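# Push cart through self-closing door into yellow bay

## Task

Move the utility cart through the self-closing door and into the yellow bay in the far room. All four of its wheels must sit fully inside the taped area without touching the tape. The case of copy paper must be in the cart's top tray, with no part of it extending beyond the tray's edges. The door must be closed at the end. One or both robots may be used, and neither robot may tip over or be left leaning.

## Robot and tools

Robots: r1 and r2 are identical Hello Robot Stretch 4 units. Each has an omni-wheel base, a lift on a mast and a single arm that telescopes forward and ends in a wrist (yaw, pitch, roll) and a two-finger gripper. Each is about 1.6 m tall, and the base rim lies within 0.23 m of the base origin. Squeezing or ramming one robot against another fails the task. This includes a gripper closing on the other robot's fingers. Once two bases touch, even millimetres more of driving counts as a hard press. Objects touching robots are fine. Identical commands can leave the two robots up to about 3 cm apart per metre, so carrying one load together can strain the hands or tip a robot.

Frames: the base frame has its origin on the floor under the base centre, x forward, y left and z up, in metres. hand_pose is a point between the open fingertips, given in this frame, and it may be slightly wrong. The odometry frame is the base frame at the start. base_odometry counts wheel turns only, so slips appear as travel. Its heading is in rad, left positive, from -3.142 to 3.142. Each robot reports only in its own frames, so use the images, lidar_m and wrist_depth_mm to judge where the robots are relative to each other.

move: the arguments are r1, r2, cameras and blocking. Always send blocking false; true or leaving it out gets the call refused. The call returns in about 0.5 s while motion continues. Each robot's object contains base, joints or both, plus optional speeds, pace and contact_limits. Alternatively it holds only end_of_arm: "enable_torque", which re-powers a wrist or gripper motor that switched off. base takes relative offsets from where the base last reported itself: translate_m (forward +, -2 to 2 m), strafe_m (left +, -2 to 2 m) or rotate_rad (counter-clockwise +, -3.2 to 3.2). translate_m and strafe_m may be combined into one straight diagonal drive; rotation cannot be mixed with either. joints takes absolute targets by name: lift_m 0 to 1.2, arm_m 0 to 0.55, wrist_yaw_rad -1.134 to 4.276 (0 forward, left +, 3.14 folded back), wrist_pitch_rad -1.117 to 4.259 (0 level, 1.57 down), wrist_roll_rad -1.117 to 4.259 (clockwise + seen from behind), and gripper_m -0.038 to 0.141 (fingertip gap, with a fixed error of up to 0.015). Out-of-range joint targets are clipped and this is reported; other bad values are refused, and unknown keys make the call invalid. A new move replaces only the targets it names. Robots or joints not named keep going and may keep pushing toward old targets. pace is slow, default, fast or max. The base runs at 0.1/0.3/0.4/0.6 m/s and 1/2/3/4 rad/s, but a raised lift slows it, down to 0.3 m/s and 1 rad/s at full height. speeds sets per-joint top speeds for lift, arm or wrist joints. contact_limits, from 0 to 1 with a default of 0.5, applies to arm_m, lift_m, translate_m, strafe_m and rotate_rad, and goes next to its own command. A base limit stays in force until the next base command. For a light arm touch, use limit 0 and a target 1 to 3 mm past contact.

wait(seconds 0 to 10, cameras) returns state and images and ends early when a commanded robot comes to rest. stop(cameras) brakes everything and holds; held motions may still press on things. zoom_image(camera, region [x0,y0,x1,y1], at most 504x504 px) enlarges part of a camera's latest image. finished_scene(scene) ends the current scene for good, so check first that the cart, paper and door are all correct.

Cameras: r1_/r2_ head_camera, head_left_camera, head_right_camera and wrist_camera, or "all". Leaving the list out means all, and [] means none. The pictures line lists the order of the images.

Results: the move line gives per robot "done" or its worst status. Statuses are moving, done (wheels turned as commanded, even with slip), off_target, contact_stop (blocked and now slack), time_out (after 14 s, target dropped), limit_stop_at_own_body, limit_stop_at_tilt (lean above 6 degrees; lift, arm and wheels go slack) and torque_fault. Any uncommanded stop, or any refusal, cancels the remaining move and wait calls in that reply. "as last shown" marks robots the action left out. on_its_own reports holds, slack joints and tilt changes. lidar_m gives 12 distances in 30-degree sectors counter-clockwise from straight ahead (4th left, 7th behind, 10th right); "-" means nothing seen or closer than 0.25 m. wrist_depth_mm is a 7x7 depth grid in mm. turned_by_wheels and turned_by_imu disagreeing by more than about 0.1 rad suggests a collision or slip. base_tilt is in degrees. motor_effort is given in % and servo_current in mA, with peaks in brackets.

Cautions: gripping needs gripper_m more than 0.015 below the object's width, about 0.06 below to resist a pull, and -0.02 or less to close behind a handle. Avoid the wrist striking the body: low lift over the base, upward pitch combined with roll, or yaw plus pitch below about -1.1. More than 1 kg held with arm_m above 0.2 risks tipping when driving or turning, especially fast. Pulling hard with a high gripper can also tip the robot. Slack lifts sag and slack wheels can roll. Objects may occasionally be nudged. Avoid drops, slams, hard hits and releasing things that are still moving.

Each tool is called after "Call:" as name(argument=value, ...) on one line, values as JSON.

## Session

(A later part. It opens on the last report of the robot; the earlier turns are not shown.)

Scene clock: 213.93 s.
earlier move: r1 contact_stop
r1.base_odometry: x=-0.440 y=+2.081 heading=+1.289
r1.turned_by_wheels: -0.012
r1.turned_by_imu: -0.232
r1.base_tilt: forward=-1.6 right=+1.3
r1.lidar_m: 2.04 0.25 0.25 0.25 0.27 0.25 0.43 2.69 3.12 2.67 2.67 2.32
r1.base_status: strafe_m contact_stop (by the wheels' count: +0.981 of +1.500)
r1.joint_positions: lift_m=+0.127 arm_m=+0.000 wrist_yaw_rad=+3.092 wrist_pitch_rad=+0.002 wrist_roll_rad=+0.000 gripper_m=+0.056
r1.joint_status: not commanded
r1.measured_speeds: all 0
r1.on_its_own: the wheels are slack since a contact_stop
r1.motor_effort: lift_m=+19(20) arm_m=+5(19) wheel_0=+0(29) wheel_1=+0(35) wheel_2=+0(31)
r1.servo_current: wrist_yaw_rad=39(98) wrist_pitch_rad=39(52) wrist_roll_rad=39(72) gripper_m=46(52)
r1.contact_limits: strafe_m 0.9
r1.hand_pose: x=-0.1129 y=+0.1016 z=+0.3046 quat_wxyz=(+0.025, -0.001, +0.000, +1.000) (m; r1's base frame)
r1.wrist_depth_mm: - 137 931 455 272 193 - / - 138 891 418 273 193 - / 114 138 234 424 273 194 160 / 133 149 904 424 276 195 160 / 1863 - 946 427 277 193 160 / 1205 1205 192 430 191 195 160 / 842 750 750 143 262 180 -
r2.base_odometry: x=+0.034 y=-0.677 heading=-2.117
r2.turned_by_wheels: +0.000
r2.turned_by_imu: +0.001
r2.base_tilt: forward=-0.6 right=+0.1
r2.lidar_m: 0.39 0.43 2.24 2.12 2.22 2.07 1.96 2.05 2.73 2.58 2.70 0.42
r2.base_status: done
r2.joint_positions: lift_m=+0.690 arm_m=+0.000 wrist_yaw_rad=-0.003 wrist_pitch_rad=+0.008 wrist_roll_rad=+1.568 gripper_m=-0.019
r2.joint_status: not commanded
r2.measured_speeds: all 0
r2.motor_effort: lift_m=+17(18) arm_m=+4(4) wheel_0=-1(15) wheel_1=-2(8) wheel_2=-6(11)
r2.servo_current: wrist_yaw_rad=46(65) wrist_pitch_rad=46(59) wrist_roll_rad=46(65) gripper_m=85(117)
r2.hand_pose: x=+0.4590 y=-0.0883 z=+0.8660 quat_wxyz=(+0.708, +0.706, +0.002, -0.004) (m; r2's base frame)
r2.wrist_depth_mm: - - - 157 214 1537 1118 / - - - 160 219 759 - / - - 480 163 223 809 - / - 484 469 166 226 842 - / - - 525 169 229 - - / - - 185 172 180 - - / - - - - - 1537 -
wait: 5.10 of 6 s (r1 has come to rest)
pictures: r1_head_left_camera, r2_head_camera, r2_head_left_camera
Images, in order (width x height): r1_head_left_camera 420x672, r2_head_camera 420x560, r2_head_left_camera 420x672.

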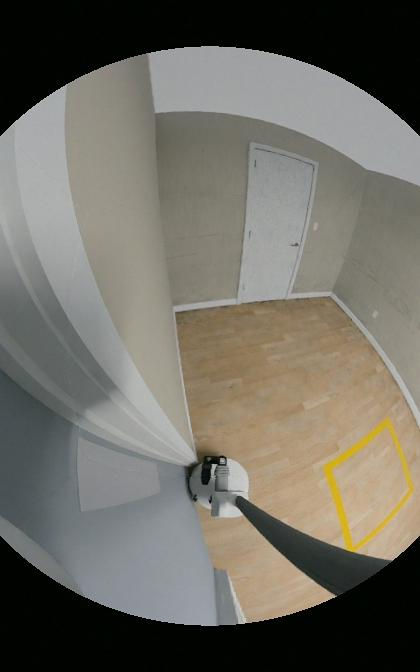

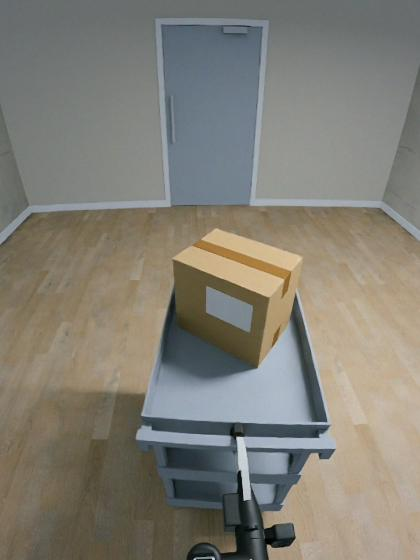

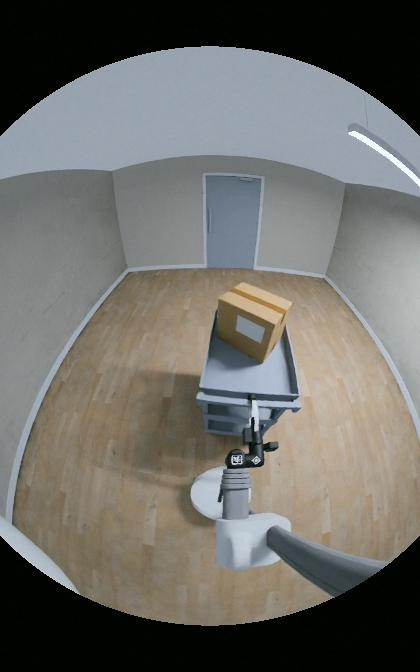

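Call:
move(blocking=false, r1={"base":{"strafe_m":-0.15}}, cameras=[])

Call:
wait(seconds=2, cameras=[])

Call:
move(blocking=false, r1={"base":{"rotate_rad":0.23}}, cameras=[])

Call:
wait(seconds=2, cameras=["r1_head_left_camera","r1_head_camera"])

Scene clock: 223.67 s.
move: r1 moving
r1.base_odometry: x=-0.405 y=+2.071 heading=+1.289
r1.turned_by_wheels: +0.000
r1.turned_by_imu: +0.000
r1.base_tilt: forward=-1.6 right=+1.3
r1.lidar_m: 2.04 0.28 0.25 0.25 0.25 0.26 0.50 2.69 3.08 2.63 2.63 2.36
r1.base_status: strafe_m moving
r1.joint_positions: lift_m=+0.127 arm_m=+0.000 wrist_yaw_rad=+3.092 wrist_pitch_rad=+0.002 wrist_roll_rad=+0.000 gripper_m=+0.056
r1.joint_status: not commanded
r1.measured_speeds: translate_m=-0.001 strafe_m=-0.140 rotate_rad=+0.004 lift_m=+0.000 arm_m=+0.000 wrist_yaw_rad=+0.000 wrist_pitch_rad=+0.000 wrist_roll_rad=+0.000
r1.motor_effort: lift_m=+19(19) arm_m=+5(5) wheel_0=+10(11) wheel_1=-9(9) wheel_2=+0(1)
r1.servo_current: wrist_yaw_rad=33(65) wrist_pitch_rad=52(52) wrist_roll_rad=46(52) gripper_m=39(46)
r1.hand_pose: x=-0.1129 y=+0.1016 z=+0.3046 quat_wxyz=(+0.025, -0.001, +0.000, +1.000) (m; r1's base frame)
r1.wrist_depth_mm: 136 137 946 496 329 234 192 / 108 138 904 500 329 235 192 / 112 139 281 512 330 235 193 / 134 151 917 508 334 236 194 / 1983 - 1464 477 336 236 195 / 1205 1182 191 477 191 237 195 / 854 750 768 143 319 217 194
r2: as last shown
r2.turned_by_imu: +0.000
r2.base_tilt: forward=-0.7 right=+0.0
r2.lidar_m: 0.41 0.43 2.25 2.13 2.22 2.08 1.96 2.06 2.74 2.60 2.71 0.42
r2.motor_effort: lift_m=+17(17) arm_m=+4(4) wheel_0=-1(1) wheel_1=-2(2) wheel_2=-6(6)
r2.servo_current: wrist_yaw_rad=46(59) wrist_pitch_rad=46(52) wrist_roll_rad=46(59) gripper_m=78(85)
r2.wrist_depth_mm: - - - 157 216 1537 1138 / - - - 160 218 778 - / - - 484 163 223 820 - / - 488 469 166 226 831 - / - - 535 169 230 - - / - - 185 172 180 - - / - - - - - 1576 -
pictures: none
No camera images: "cameras" was empty.

Scene clock: 224.90 s.
earlier move: r1 done
r1.base_odometry: x=-0.296 y=+2.039 heading=+1.289
r1.turned_by_wheels: +0.000
r1.turned_by_imu: -0.001
r1.base_tilt: forward=-1.6 right=+1.2
r1.lidar_m: 2.07 0.53 0.32 0.32 0.32 0.39 0.70 2.67 2.96 2.53 2.53 2.38
r1.base_status: done
r1.joint_positions: lift_m=+0.127 arm_m=+0.000 wrist_yaw_rad=+3.092 wrist_pitch_rad=+0.002 wrist_roll_rad=+0.000 gripper_m=+0.056
r1.joint_status: not commanded
r1.measured_speeds: all 0
r1.motor_effort: lift_m=+19(19) arm_m=+5(5) wheel_0=+2(11) wheel_1=+0(10) wheel_2=+0(1)
r1.servo_current: wrist_yaw_rad=65(65) wrist_pitch_rad=46(52) wrist_roll_rad=59(59) gripper_m=39(46)
r1.hand_pose: x=-0.1129 y=+0.1016 z=+0.3046 quat_wxyz=(+0.025, -0.001, +0.000, +1.000) (m; r1's base frame)
r1.wrist_depth_mm: 135 138 - - 504 377 310 / 108 138 - 931 508 384 314 / 112 138 233 946 512 387 306 / 134 151 271 960 517 387 307 / 1921 - - 960 492 387 307 / 1205 1182 193 946 188 387 319 / 842 750 741 153 488 340 319
r2.base_odometry: x=+0.034 y=-0.677 heading=-2.117
r2.turned_by_wheels: +0.000
r2.turned_by_imu: +0.000
r2.base_tilt: forward=-0.6 right=+0.0
r2.lidar_m: 0.39 0.42 2.23 2.13 2.24 2.08 1.97 2.04 2.72 2.60 2.73 0.41
r2.base_status: not commanded
r2.joint_positions: lift_m=+0.690 arm_m=+0.000 wrist_yaw_rad=-0.003 wrist_pitch_rad=+0.008 wrist_roll_rad=+1.568 gripper_m=-0.019
r2.joint_status: not commanded
r2.measured_speeds: all 0
r2.motor_effort: lift_m=+17(18) arm_m=+4(5) wheel_0=-1(1) wheel_1=-2(2) wheel_2=-6(6)
r2.servo_current: wrist_yaw_rad=46(65) wrist_pitch_rad=52(59) wrist_roll_rad=39(59) gripper_m=85(91)
r2.hand_pose: x=+0.4590 y=-0.0883 z=+0.8660 quat_wxyz=(+0.708, +0.706, +0.002, -0.004) (m; r2's base frame)
r2.wrist_depth_mm: - - - 158 214 1537 1138 / - - - 160 218 768 - / - - 480 163 223 820 - / - 484 466 166 227 820 - / - - 525 168 230 - - / - - 186 172 180 - - / - - - - - 1537 -
wait: 1.23 of 2 s (r1 has come to rest)
pictures: none
No camera images: "cameras" was empty.

Scene clock: 225.40 s.
move: r1 moving
r1.base_odometry: x=-0.296 y=+2.039 heading=+1.488
r1.turned_by_wheels: +0.199
r1.turned_by_imu: +0.200
r1.base_tilt: forward=-1.5 right=+1.3
r1.lidar_m: 1.35 0.39 0.32 0.32 0.31 0.45 0.82 2.73 2.69 2.55 2.59 2.16
r1.base_status: rotate_rad moving
r1.joint_positions: lift_m=+0.127 arm_m=+0.000 wrist_yaw_rad=+3.092 wrist_pitch_rad=+0.002 wrist_roll_rad=+0.000 gripper_m=+0.056
r1.joint_status: not commanded
r1.measured_speeds: translate_m=+0.001 strafe_m=+0.000 rotate_rad=+0.386 lift_m=+0.000 arm_m=+0.000 wrist_yaw_rad=+0.000 wrist_pitch_rad=+0.000 wrist_roll_rad=+0.000
r1.motor_effort: lift_m=+19(19) arm_m=+4(5) wheel_0=-5(9) wheel_1=-1(8) wheel_2=-2(7)
r1.servo_current: wrist_yaw_rad=52(65) wrist_pitch_rad=46(46) wrist_roll_rad=52(65) gripper_m=46(46)
r1.hand_pose: x=-0.1129 y=+0.1016 z=+0.3046 quat_wxyz=(+0.025, -0.001, +0.000, +1.000) (m; r1's base frame)
r1.wrist_depth_mm: 136 138 - - 917 449 343 / 108 138 - - 904 449 349 / 112 138 281 - 917 449 351 / 134 151 - - 917 455 336 / 1983 - - 1708 931 455 338 / 1182 1205 193 1205 187 455 349 / 842 759 750 798 691 387 351
r2: as last shown
r2.base_tilt: forward=-0.7 right=+0.1
r2.lidar_m: 0.40 0.44 2.24 2.13 2.23 2.07 1.97 2.06 2.70 2.58 2.70 0.42
r2.motor_effort: lift_m=+17(18) arm_m=+4(4) wheel_0=-1(1) wheel_1=-2(2) wheel_2=-6(6)
r2.servo_current: wrist_yaw_rad=46(59) wrist_pitch_rad=46(59) wrist_roll_rad=59(65) gripper_m=85(91)
r2.wrist_depth_mm: - - - 157 215 1537 1138 / - - - 160 220 768 - / - - 484 163 223 809 - / - 492 466 166 226 831 - / - - 530 169 230 - - / - - 186 172 180 - - / - - - - - 1618 -
pictures: none
No camera images: "cameras" was empty.

Scene clock: 225.87 s.
earlier move: r1 done
r1.base_odometry: x=-0.296 y=+2.039 heading=+1.518
r1.turned_by_wheels: +0.031
r1.turned_by_imu: +0.031
r1.base_tilt: forward=-1.6 right=+1.2
r1.lidar_m: 1.17 0.37 0.33 0.30 0.35 0.47 0.97 2.77 2.69 2.55 2.61 2.14
r1.base_status: done
r1.joint_positions: lift_m=+0.127 arm_m=+0.000 wrist_yaw_rad=+3.092 wrist_pitch_rad=+0.002 wrist_roll_rad=+0.000 gripper_m=+0.056
r1.joint_status: not commanded
r1.measured_speeds: all 0
r1.motor_effort: lift_m=+19(19) arm_m=+5(5) wheel_0=-3(9) wheel_1=-1(8) wheel_2=-1(7)
r1.servo_current: wrist_yaw_rad=52(65) wrist_pitch_rad=46(46) wrist_roll_rad=46(65) gripper_m=39(46)
r1.hand_pose: x=-0.1129 y=+0.1016 z=+0.3046 quat_wxyz=(+0.025, -0.001, +0.000, +1.000) (m; r1's base frame)
r1.wrist_depth_mm: 136 138 - - 904 469 342 / 108 138 - - 904 469 359 / 112 139 281 - 891 469 362 / 134 151 - - - 480 347 / 1921 - - 1863 - 473 366 / 1160 1229 194 1182 188 449 364 / 854 759 759 788 707 402 364
r2.base_odometry: x=+0.034 y=-0.677 heading=-2.117
r2.turned_by_wheels: +0.000
r2.turned_by_imu: +0.000
r2.base_tilt: forward=-0.7 right=+0.1
r2.lidar_m: 0.40 0.42 2.23 2.10 2.24 2.07 1.96 2.04 2.72 2.59 2.68 0.42
r2.base_status: not commanded
r2.joint_positions: lift_m=+0.690 arm_m=+0.000 wrist_yaw_rad=-0.003 wrist_pitch_rad=+0.008 wrist_roll_rad=+1.568 gripper_m=-0.019
r2.joint_status: not commanded
r2.measured_speeds: all 0
r2.motor_effort: lift_m=+17(18) arm_m=+4(4) wheel_0=-1(1) wheel_1=-1(2) wheel_2=-6(6)
r2.servo_current: wrist_yaw_rad=46(59) wrist_pitch_rad=52(59) wrist_roll_rad=39(65) gripper_m=78(91)
r2.hand_pose: x=+0.4590 y=-0.0883 z=+0.8660 quat_wxyz=(+0.708, +0.706, +0.002, -0.004) (m; r2's base frame)
r2.wrist_depth_mm: - - - 157 214 1499 1118 / - - - 159 219 759 - / - - 480 163 223 820 - / - 488 466 166 226 831 - / - - 530 169 231 - - / - - 186 172 180 - - / - - - - - 1618 -
wait: 0.47 of 2 s (r1 has come to rest)
pictures: r1_head_camera, r1_head_left_camera
Images, in order (width x height): r1_head_camera 420x560, r1_head_left_camera 420x672.

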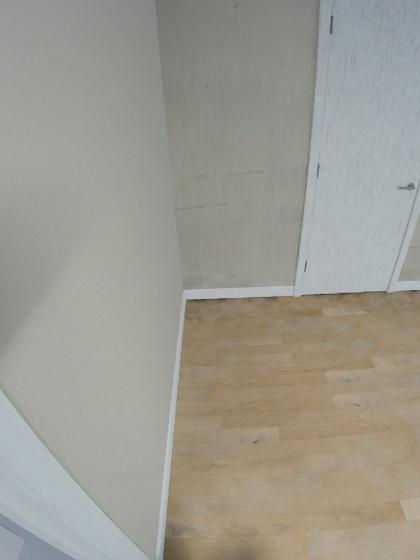

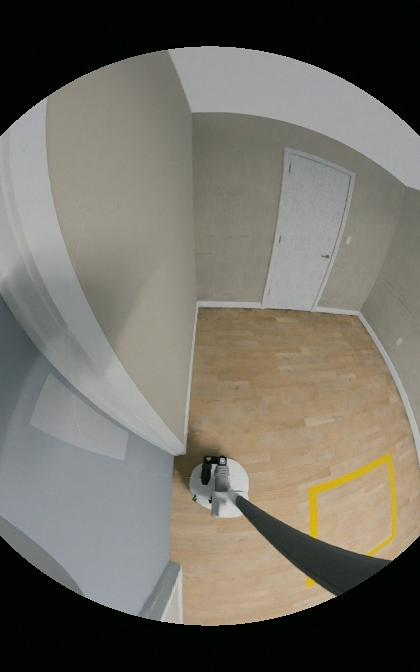

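Call:
move(blocking=false, r1={"base":{"translate_m":-0.14}}, cameras=[])

Call:
wait(seconds=2, cameras=["r1_head_left_camera"])

Scene clock: 233.20 s.
move: r1 moving
r1.base_odometry: x=-0.297 y=+2.008 heading=+1.518
r1.turned_by_wheels: +0.000
r1.turned_by_imu: +0.000
r1.base_tilt: forward=-1.6 right=+1.3
r1.lidar_m: 1.16 0.37 0.35 0.32 0.34 0.50 0.94 2.74 2.67 2.55 2.60 2.19
r1.base_status: translate_m moving
r1.joint_positions: lift_m=+0.127 arm_m=+0.000 wrist_yaw_rad=+3.092 wrist_pitch_rad=+0.002 wrist_roll_rad=+0.000 gripper_m=+0.056
r1.joint_status: not commanded
r1.measured_speeds: translate_m=-0.123 strafe_m=+0.000 rotate_rad=-0.001 lift_m=+0.000 arm_m=+0.000 wrist_yaw_rad=+0.000 wrist_pitch_rad=+0.000 wrist_roll_rad=+0.000
r1.motor_effort: lift_m=+19(19) arm_m=+5(5) wheel_0=-5(9) wheel_1=-3(7) wheel_2=+8(9)
r1.servo_current: wrist_yaw_rad=33(65) wrist_pitch_rad=46(46) wrist_roll_rad=46(72) gripper_m=46(46)
r1.hand_pose: x=-0.1129 y=+0.1016 z=+0.3046 quat_wxyz=(+0.025, -0.001, +0.000, +1.000) (m; r1's base frame)
r1.wrist_depth_mm: 135 138 - - 891 466 351 / 109 138 - - 891 466 355 / 116 139 290 - - 442 357 / 135 153 - - - 442 345 / 1921 - - 1863 - 473 359 / 1205 1182 193 1160 187 442 362 / 842 750 759 820 676 397 359
r2: as last shown
r2.lidar_m: 0.40 0.41 2.22 2.12 2.24 2.10 1.95 2.08 2.71 2.60 2.70 0.42
r2.motor_effort: lift_m=+17(17) arm_m=+4(4) wheel_0=-1(1) wheel_1=-1(2) wheel_2=-5(6)
r2.servo_current: wrist_yaw_rad=39(52) wrist_pitch_rad=46(52) wrist_roll_rad=46(59) gripper_m=78(91)
r2.wrist_depth_mm: - - - 158 216 1537 1160 / - - - 160 219 750 - / - - 484 163 223 820 - / - 488 469 166 226 831 - / - - 530 169 231 - - / - - 186 171 180 - - / - - - - - 1537 -
pictures: none
No camera images: "cameras" was empty.

Scene clock: 234.50 s.
earlier move: r1 done
r1.base_odometry: x=-0.303 y=+1.899 heading=+1.518
r1.turned_by_wheels: +0.000
r1.turned_by_imu: -0.001
r1.base_tilt: forward=-1.6 right=+1.3
r1.lidar_m: 1.17 0.42 0.33 0.31 0.31 0.45 0.94 2.62 2.68 2.55 2.58 2.29
r1.base_status: done
r1.joint_positions: lift_m=+0.127 arm_m=+0.000 wrist_yaw_rad=+3.092 wrist_pitch_rad=+0.002 wrist_roll_rad=+0.000 gripper_m=+0.056
r1.joint_status: not commanded
r1.measured_speeds: all 0
r1.motor_effort: lift_m=+19(19) arm_m=+5(5) wheel_0=-4(9) wheel_1=-2(7) wheel_2=-1(9)
r1.servo_current: wrist_yaw_rad=33(65) wrist_pitch_rad=39(46) wrist_roll_rad=65(72) gripper_m=33(46)
r1.hand_pose: x=-0.1129 y=+0.1016 z=+0.3046 quat_wxyz=(+0.025, -0.001, +0.000, +1.000) (m; r1's base frame)
r1.wrist_depth_mm: 136 138 - - 788 462 347 / 108 138 - - 778 459 353 / 112 139 282 - 778 462 355 / 134 152 - - 778 439 351 / 1921 - - 1983 788 466 357 / 1205 1182 194 1205 187 445 357 / 842 750 759 798 668 392 355
r2.base_odometry: x=+0.034 y=-0.677 heading=-2.117
r2.turned_by_wheels: +0.000
r2.turned_by_imu: +0.000
r2.base_tilt: forward=-0.7 right=+0.1
r2.lidar_m: 0.39 0.44 2.24 2.12 2.22 2.06 1.98 2.06 2.73 2.60 2.70 0.43
r2.base_status: not commanded
r2.joint_positions: lift_m=+0.690 arm_m=+0.000 wrist_yaw_rad=-0.003 wrist_pitch_rad=+0.008 wrist_roll_rad=+1.568 gripper_m=-0.019
r2.joint_status: not commanded
r2.measured_speeds: all 0
r2.motor_effort: lift_m=+17(18) arm_m=+4(5) wheel_0=-1(1) wheel_1=-1(2) wheel_2=-6(6)
r2.servo_current: wrist_yaw_rad=46(59) wrist_pitch_rad=52(52) wrist_roll_rad=46(59) gripper_m=85(91)
r2.hand_pose: x=+0.4590 y=-0.0883 z=+0.8660 quat_wxyz=(+0.708, +0.706, +0.002, -0.004) (m; r2's base frame)
r2.wrist_depth_mm: - - - 157 214 1499 1160 / - - - 160 218 768 - / - - 484 163 223 820 - / - 488 466 166 226 831 - / - - 530 169 230 - - / - - 186 171 180 - - / - - - - - 1576 -
wait: 1.30 of 2 s (r1 has come to rest)
pictures: r1_head_left_camera
Images, in order (width x height): r1_head_left_camera 420x672.

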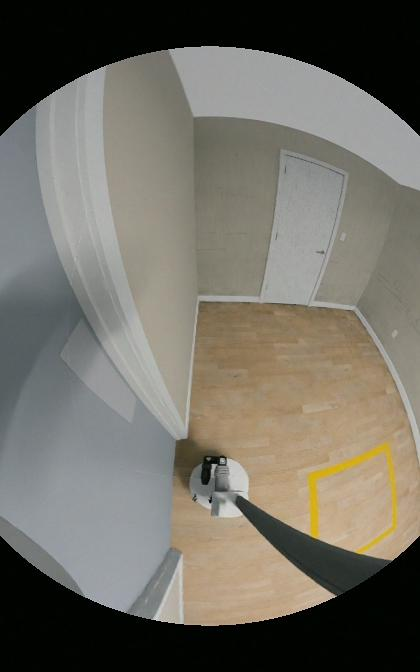

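Call:
move(blocking=false, r1={"base":{"strafe_m":0.9},"contact_limits":{"strafe_m":1.0}}, cameras=[])

Call:
wait(seconds=5, cameras=["r1_head_left_camera","r2_head_camera"])

Scene clock: 239.30 s.
move: r1 moving
r1.base_odometry: x=-0.339 y=+1.901 heading=+1.518
r1.turned_by_wheels: +0.000
r1.turned_by_imu: +0.000
r1.base_tilt: forward=-1.6 right=+1.3
r1.lidar_m: 1.00 0.40 0.30 0.28 0.30 0.40 0.83 2.60 2.70 2.59 2.64 2.30
r1.base_status: strafe_m moving
r1.joint_positions: lift_m=+0.127 arm_m=+0.000 wrist_yaw_rad=+3.092 wrist_pitch_rad=+0.002 wrist_roll_rad=+0.000 gripper_m=+0.056
r1.joint_status: not commanded
r1.measured_speeds: translate_m=+0.000 strafe_m=+0.140 rotate_rad=-0.002 lift_m=+0.000 arm_m=+0.000 wrist_yaw_rad=+0.000 wrist_pitch_rad=+0.000 wrist_roll_rad=+0.000
r1.motor_effort: lift_m=+19(19) arm_m=+5(5) wheel_0=-8(11) wheel_1=+10(10) wheel_2=-1(1)
r1.servo_current: wrist_yaw_rad=52(59) wrist_pitch_rad=39(46) wrist_roll_rad=46(52) gripper_m=39(46)
r1.contact_limits: strafe_m 1
r1.hand_pose: x=-0.1129 y=+0.1016 z=+0.3046 quat_wxyz=(+0.025, -0.001, +0.000, +1.000) (m; r1's base frame)
r1.wrist_depth_mm: 136 138 - - 768 404 306 / 108 138 - - 699 410 310 / 112 138 282 - 707 410 312 / 133 151 - - 699 410 314 / 1921 - - 1921 715 415 298 / 1160 1229 193 1098 189 413 301 / 831 759 750 778 539 366 312
r2: as last shown
r2.lidar_m: 0.40 0.44 2.25 2.11 2.22 2.07 1.97 2.07 2.71 2.60 2.69 0.42
r2.motor_effort: lift_m=+17(17) arm_m=+4(4) wheel_0=-1(1) wheel_1=-1(2) wheel_2=-6(6)
r2.servo_current: wrist_yaw_rad=52(52) wrist_pitch_rad=52(59) wrist_roll_rad=46(59) gripper_m=85(91)
r2.wrist_depth_mm: - - - 157 215 1499 1138 / - - - 160 219 768 - / - - 484 163 223 820 - / - 488 466 166 226 842 - / - - 530 169 230 - - / - - 185 171 180 - - / - - - - - 1537 -
pictures: none
No camera images: "cameras" was empty.

Scene clock: 243.13 s.
earlier move: r1 done
r1.base_odometry: x=-1.201 y=+1.947 heading=+1.518
r1.turned_by_wheels: +0.000
r1.turned_by_imu: +0.005
r1.base_tilt: forward=-1.5 right=+1.3
r1.lidar_m: 1.73 2.28 3.09 0.25 0.25 - 0.25 0.31 3.55 3.42 0.58 0.67
r1.base_status: done
r1.joint_positions: lift_m=+0.127 arm_m=+0.000 wrist_yaw_rad=+3.092 wrist_pitch_rad=+0.002 wrist_roll_rad=+0.000 gripper_m=+0.056
r1.joint_status: not commanded
r1.measured_speeds: all 0
r1.motor_effort: lift_m=+19(19) arm_m=+4(5) wheel_0=-6(25) wheel_1=+5(27) wheel_2=+5(6)
r1.servo_current: wrist_yaw_rad=59(72) wrist_pitch_rad=39(59) wrist_roll_rad=33(65) gripper_m=39(52)
r1.contact_limits: strafe_m 1
r1.hand_pose: x=-0.1129 y=+0.1016 z=+0.3045 quat_wxyz=(+0.025, -0.001, +0.000, +1.000) (m; r1's base frame)
r1.wrist_depth_mm: 136 138 332 286 252 224 207 / 111 138 324 286 252 224 208 / 115 139 312 289 253 225 208 / 136 156 320 289 255 226 208 / 466 399 334 289 254 226 210 / 500 402 195 290 191 228 - / 500 404 330 143 251 220 210
r2.base_odometry: x=+0.034 y=-0.677 heading=-2.117
r2.turned_by_wheels: +0.000
r2.turned_by_imu: +0.001
r2.base_tilt: forward=-0.7 right=+0.1
r2.lidar_m: 0.37 0.45 2.24 2.11 2.22 2.06 1.96 2.07 2.71 2.60 2.70 0.43
r2.base_status: not commanded
r2.joint_positions: lift_m=+0.690 arm_m=+0.000 wrist_yaw_rad=-0.003 wrist_pitch_rad=+0.008 wrist_roll_rad=+1.568 gripper_m=-0.019
r2.joint_status: not commanded
r2.measured_speeds: all 0
r2.motor_effort: lift_m=+17(18) arm_m=+4(4) wheel_0=-1(1) wheel_1=-1(2) wheel_2=-6(6)
r2.servo_current: wrist_yaw_rad=46(65) wrist_pitch_rad=46(59) wrist_roll_rad=39(59) gripper_m=91(91)
r2.hand_pose: x=+0.4590 y=-0.0883 z=+0.8660 quat_wxyz=(+0.708, +0.706, +0.002, -0.004) (m; r2's base frame)
r2.wrist_depth_mm: - - - 157 215 1499 1138 / - - - 160 218 768 - / - - 484 163 223 820 - / - 488 469 166 227 820 - / - - 525 169 230 - - / - - 185 172 180 - - / - - - - - 1576 -
wait: 3.83 of 5 s (r1 has come to rest)
pictures: r1_head_left_camera, r2_head_camera
Images, in order (width x height): r1_head_left_camera 420x672, r2_head_camera 420x560.

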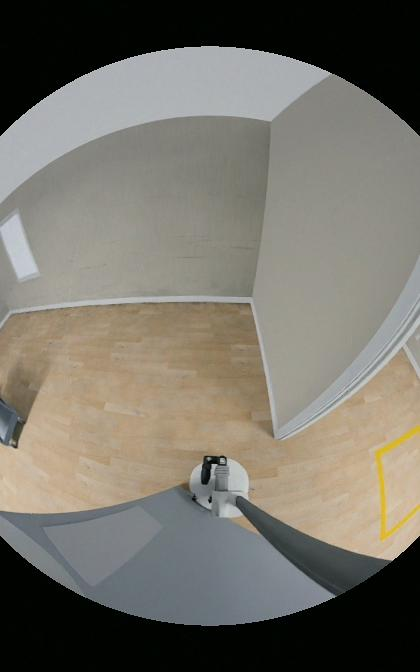

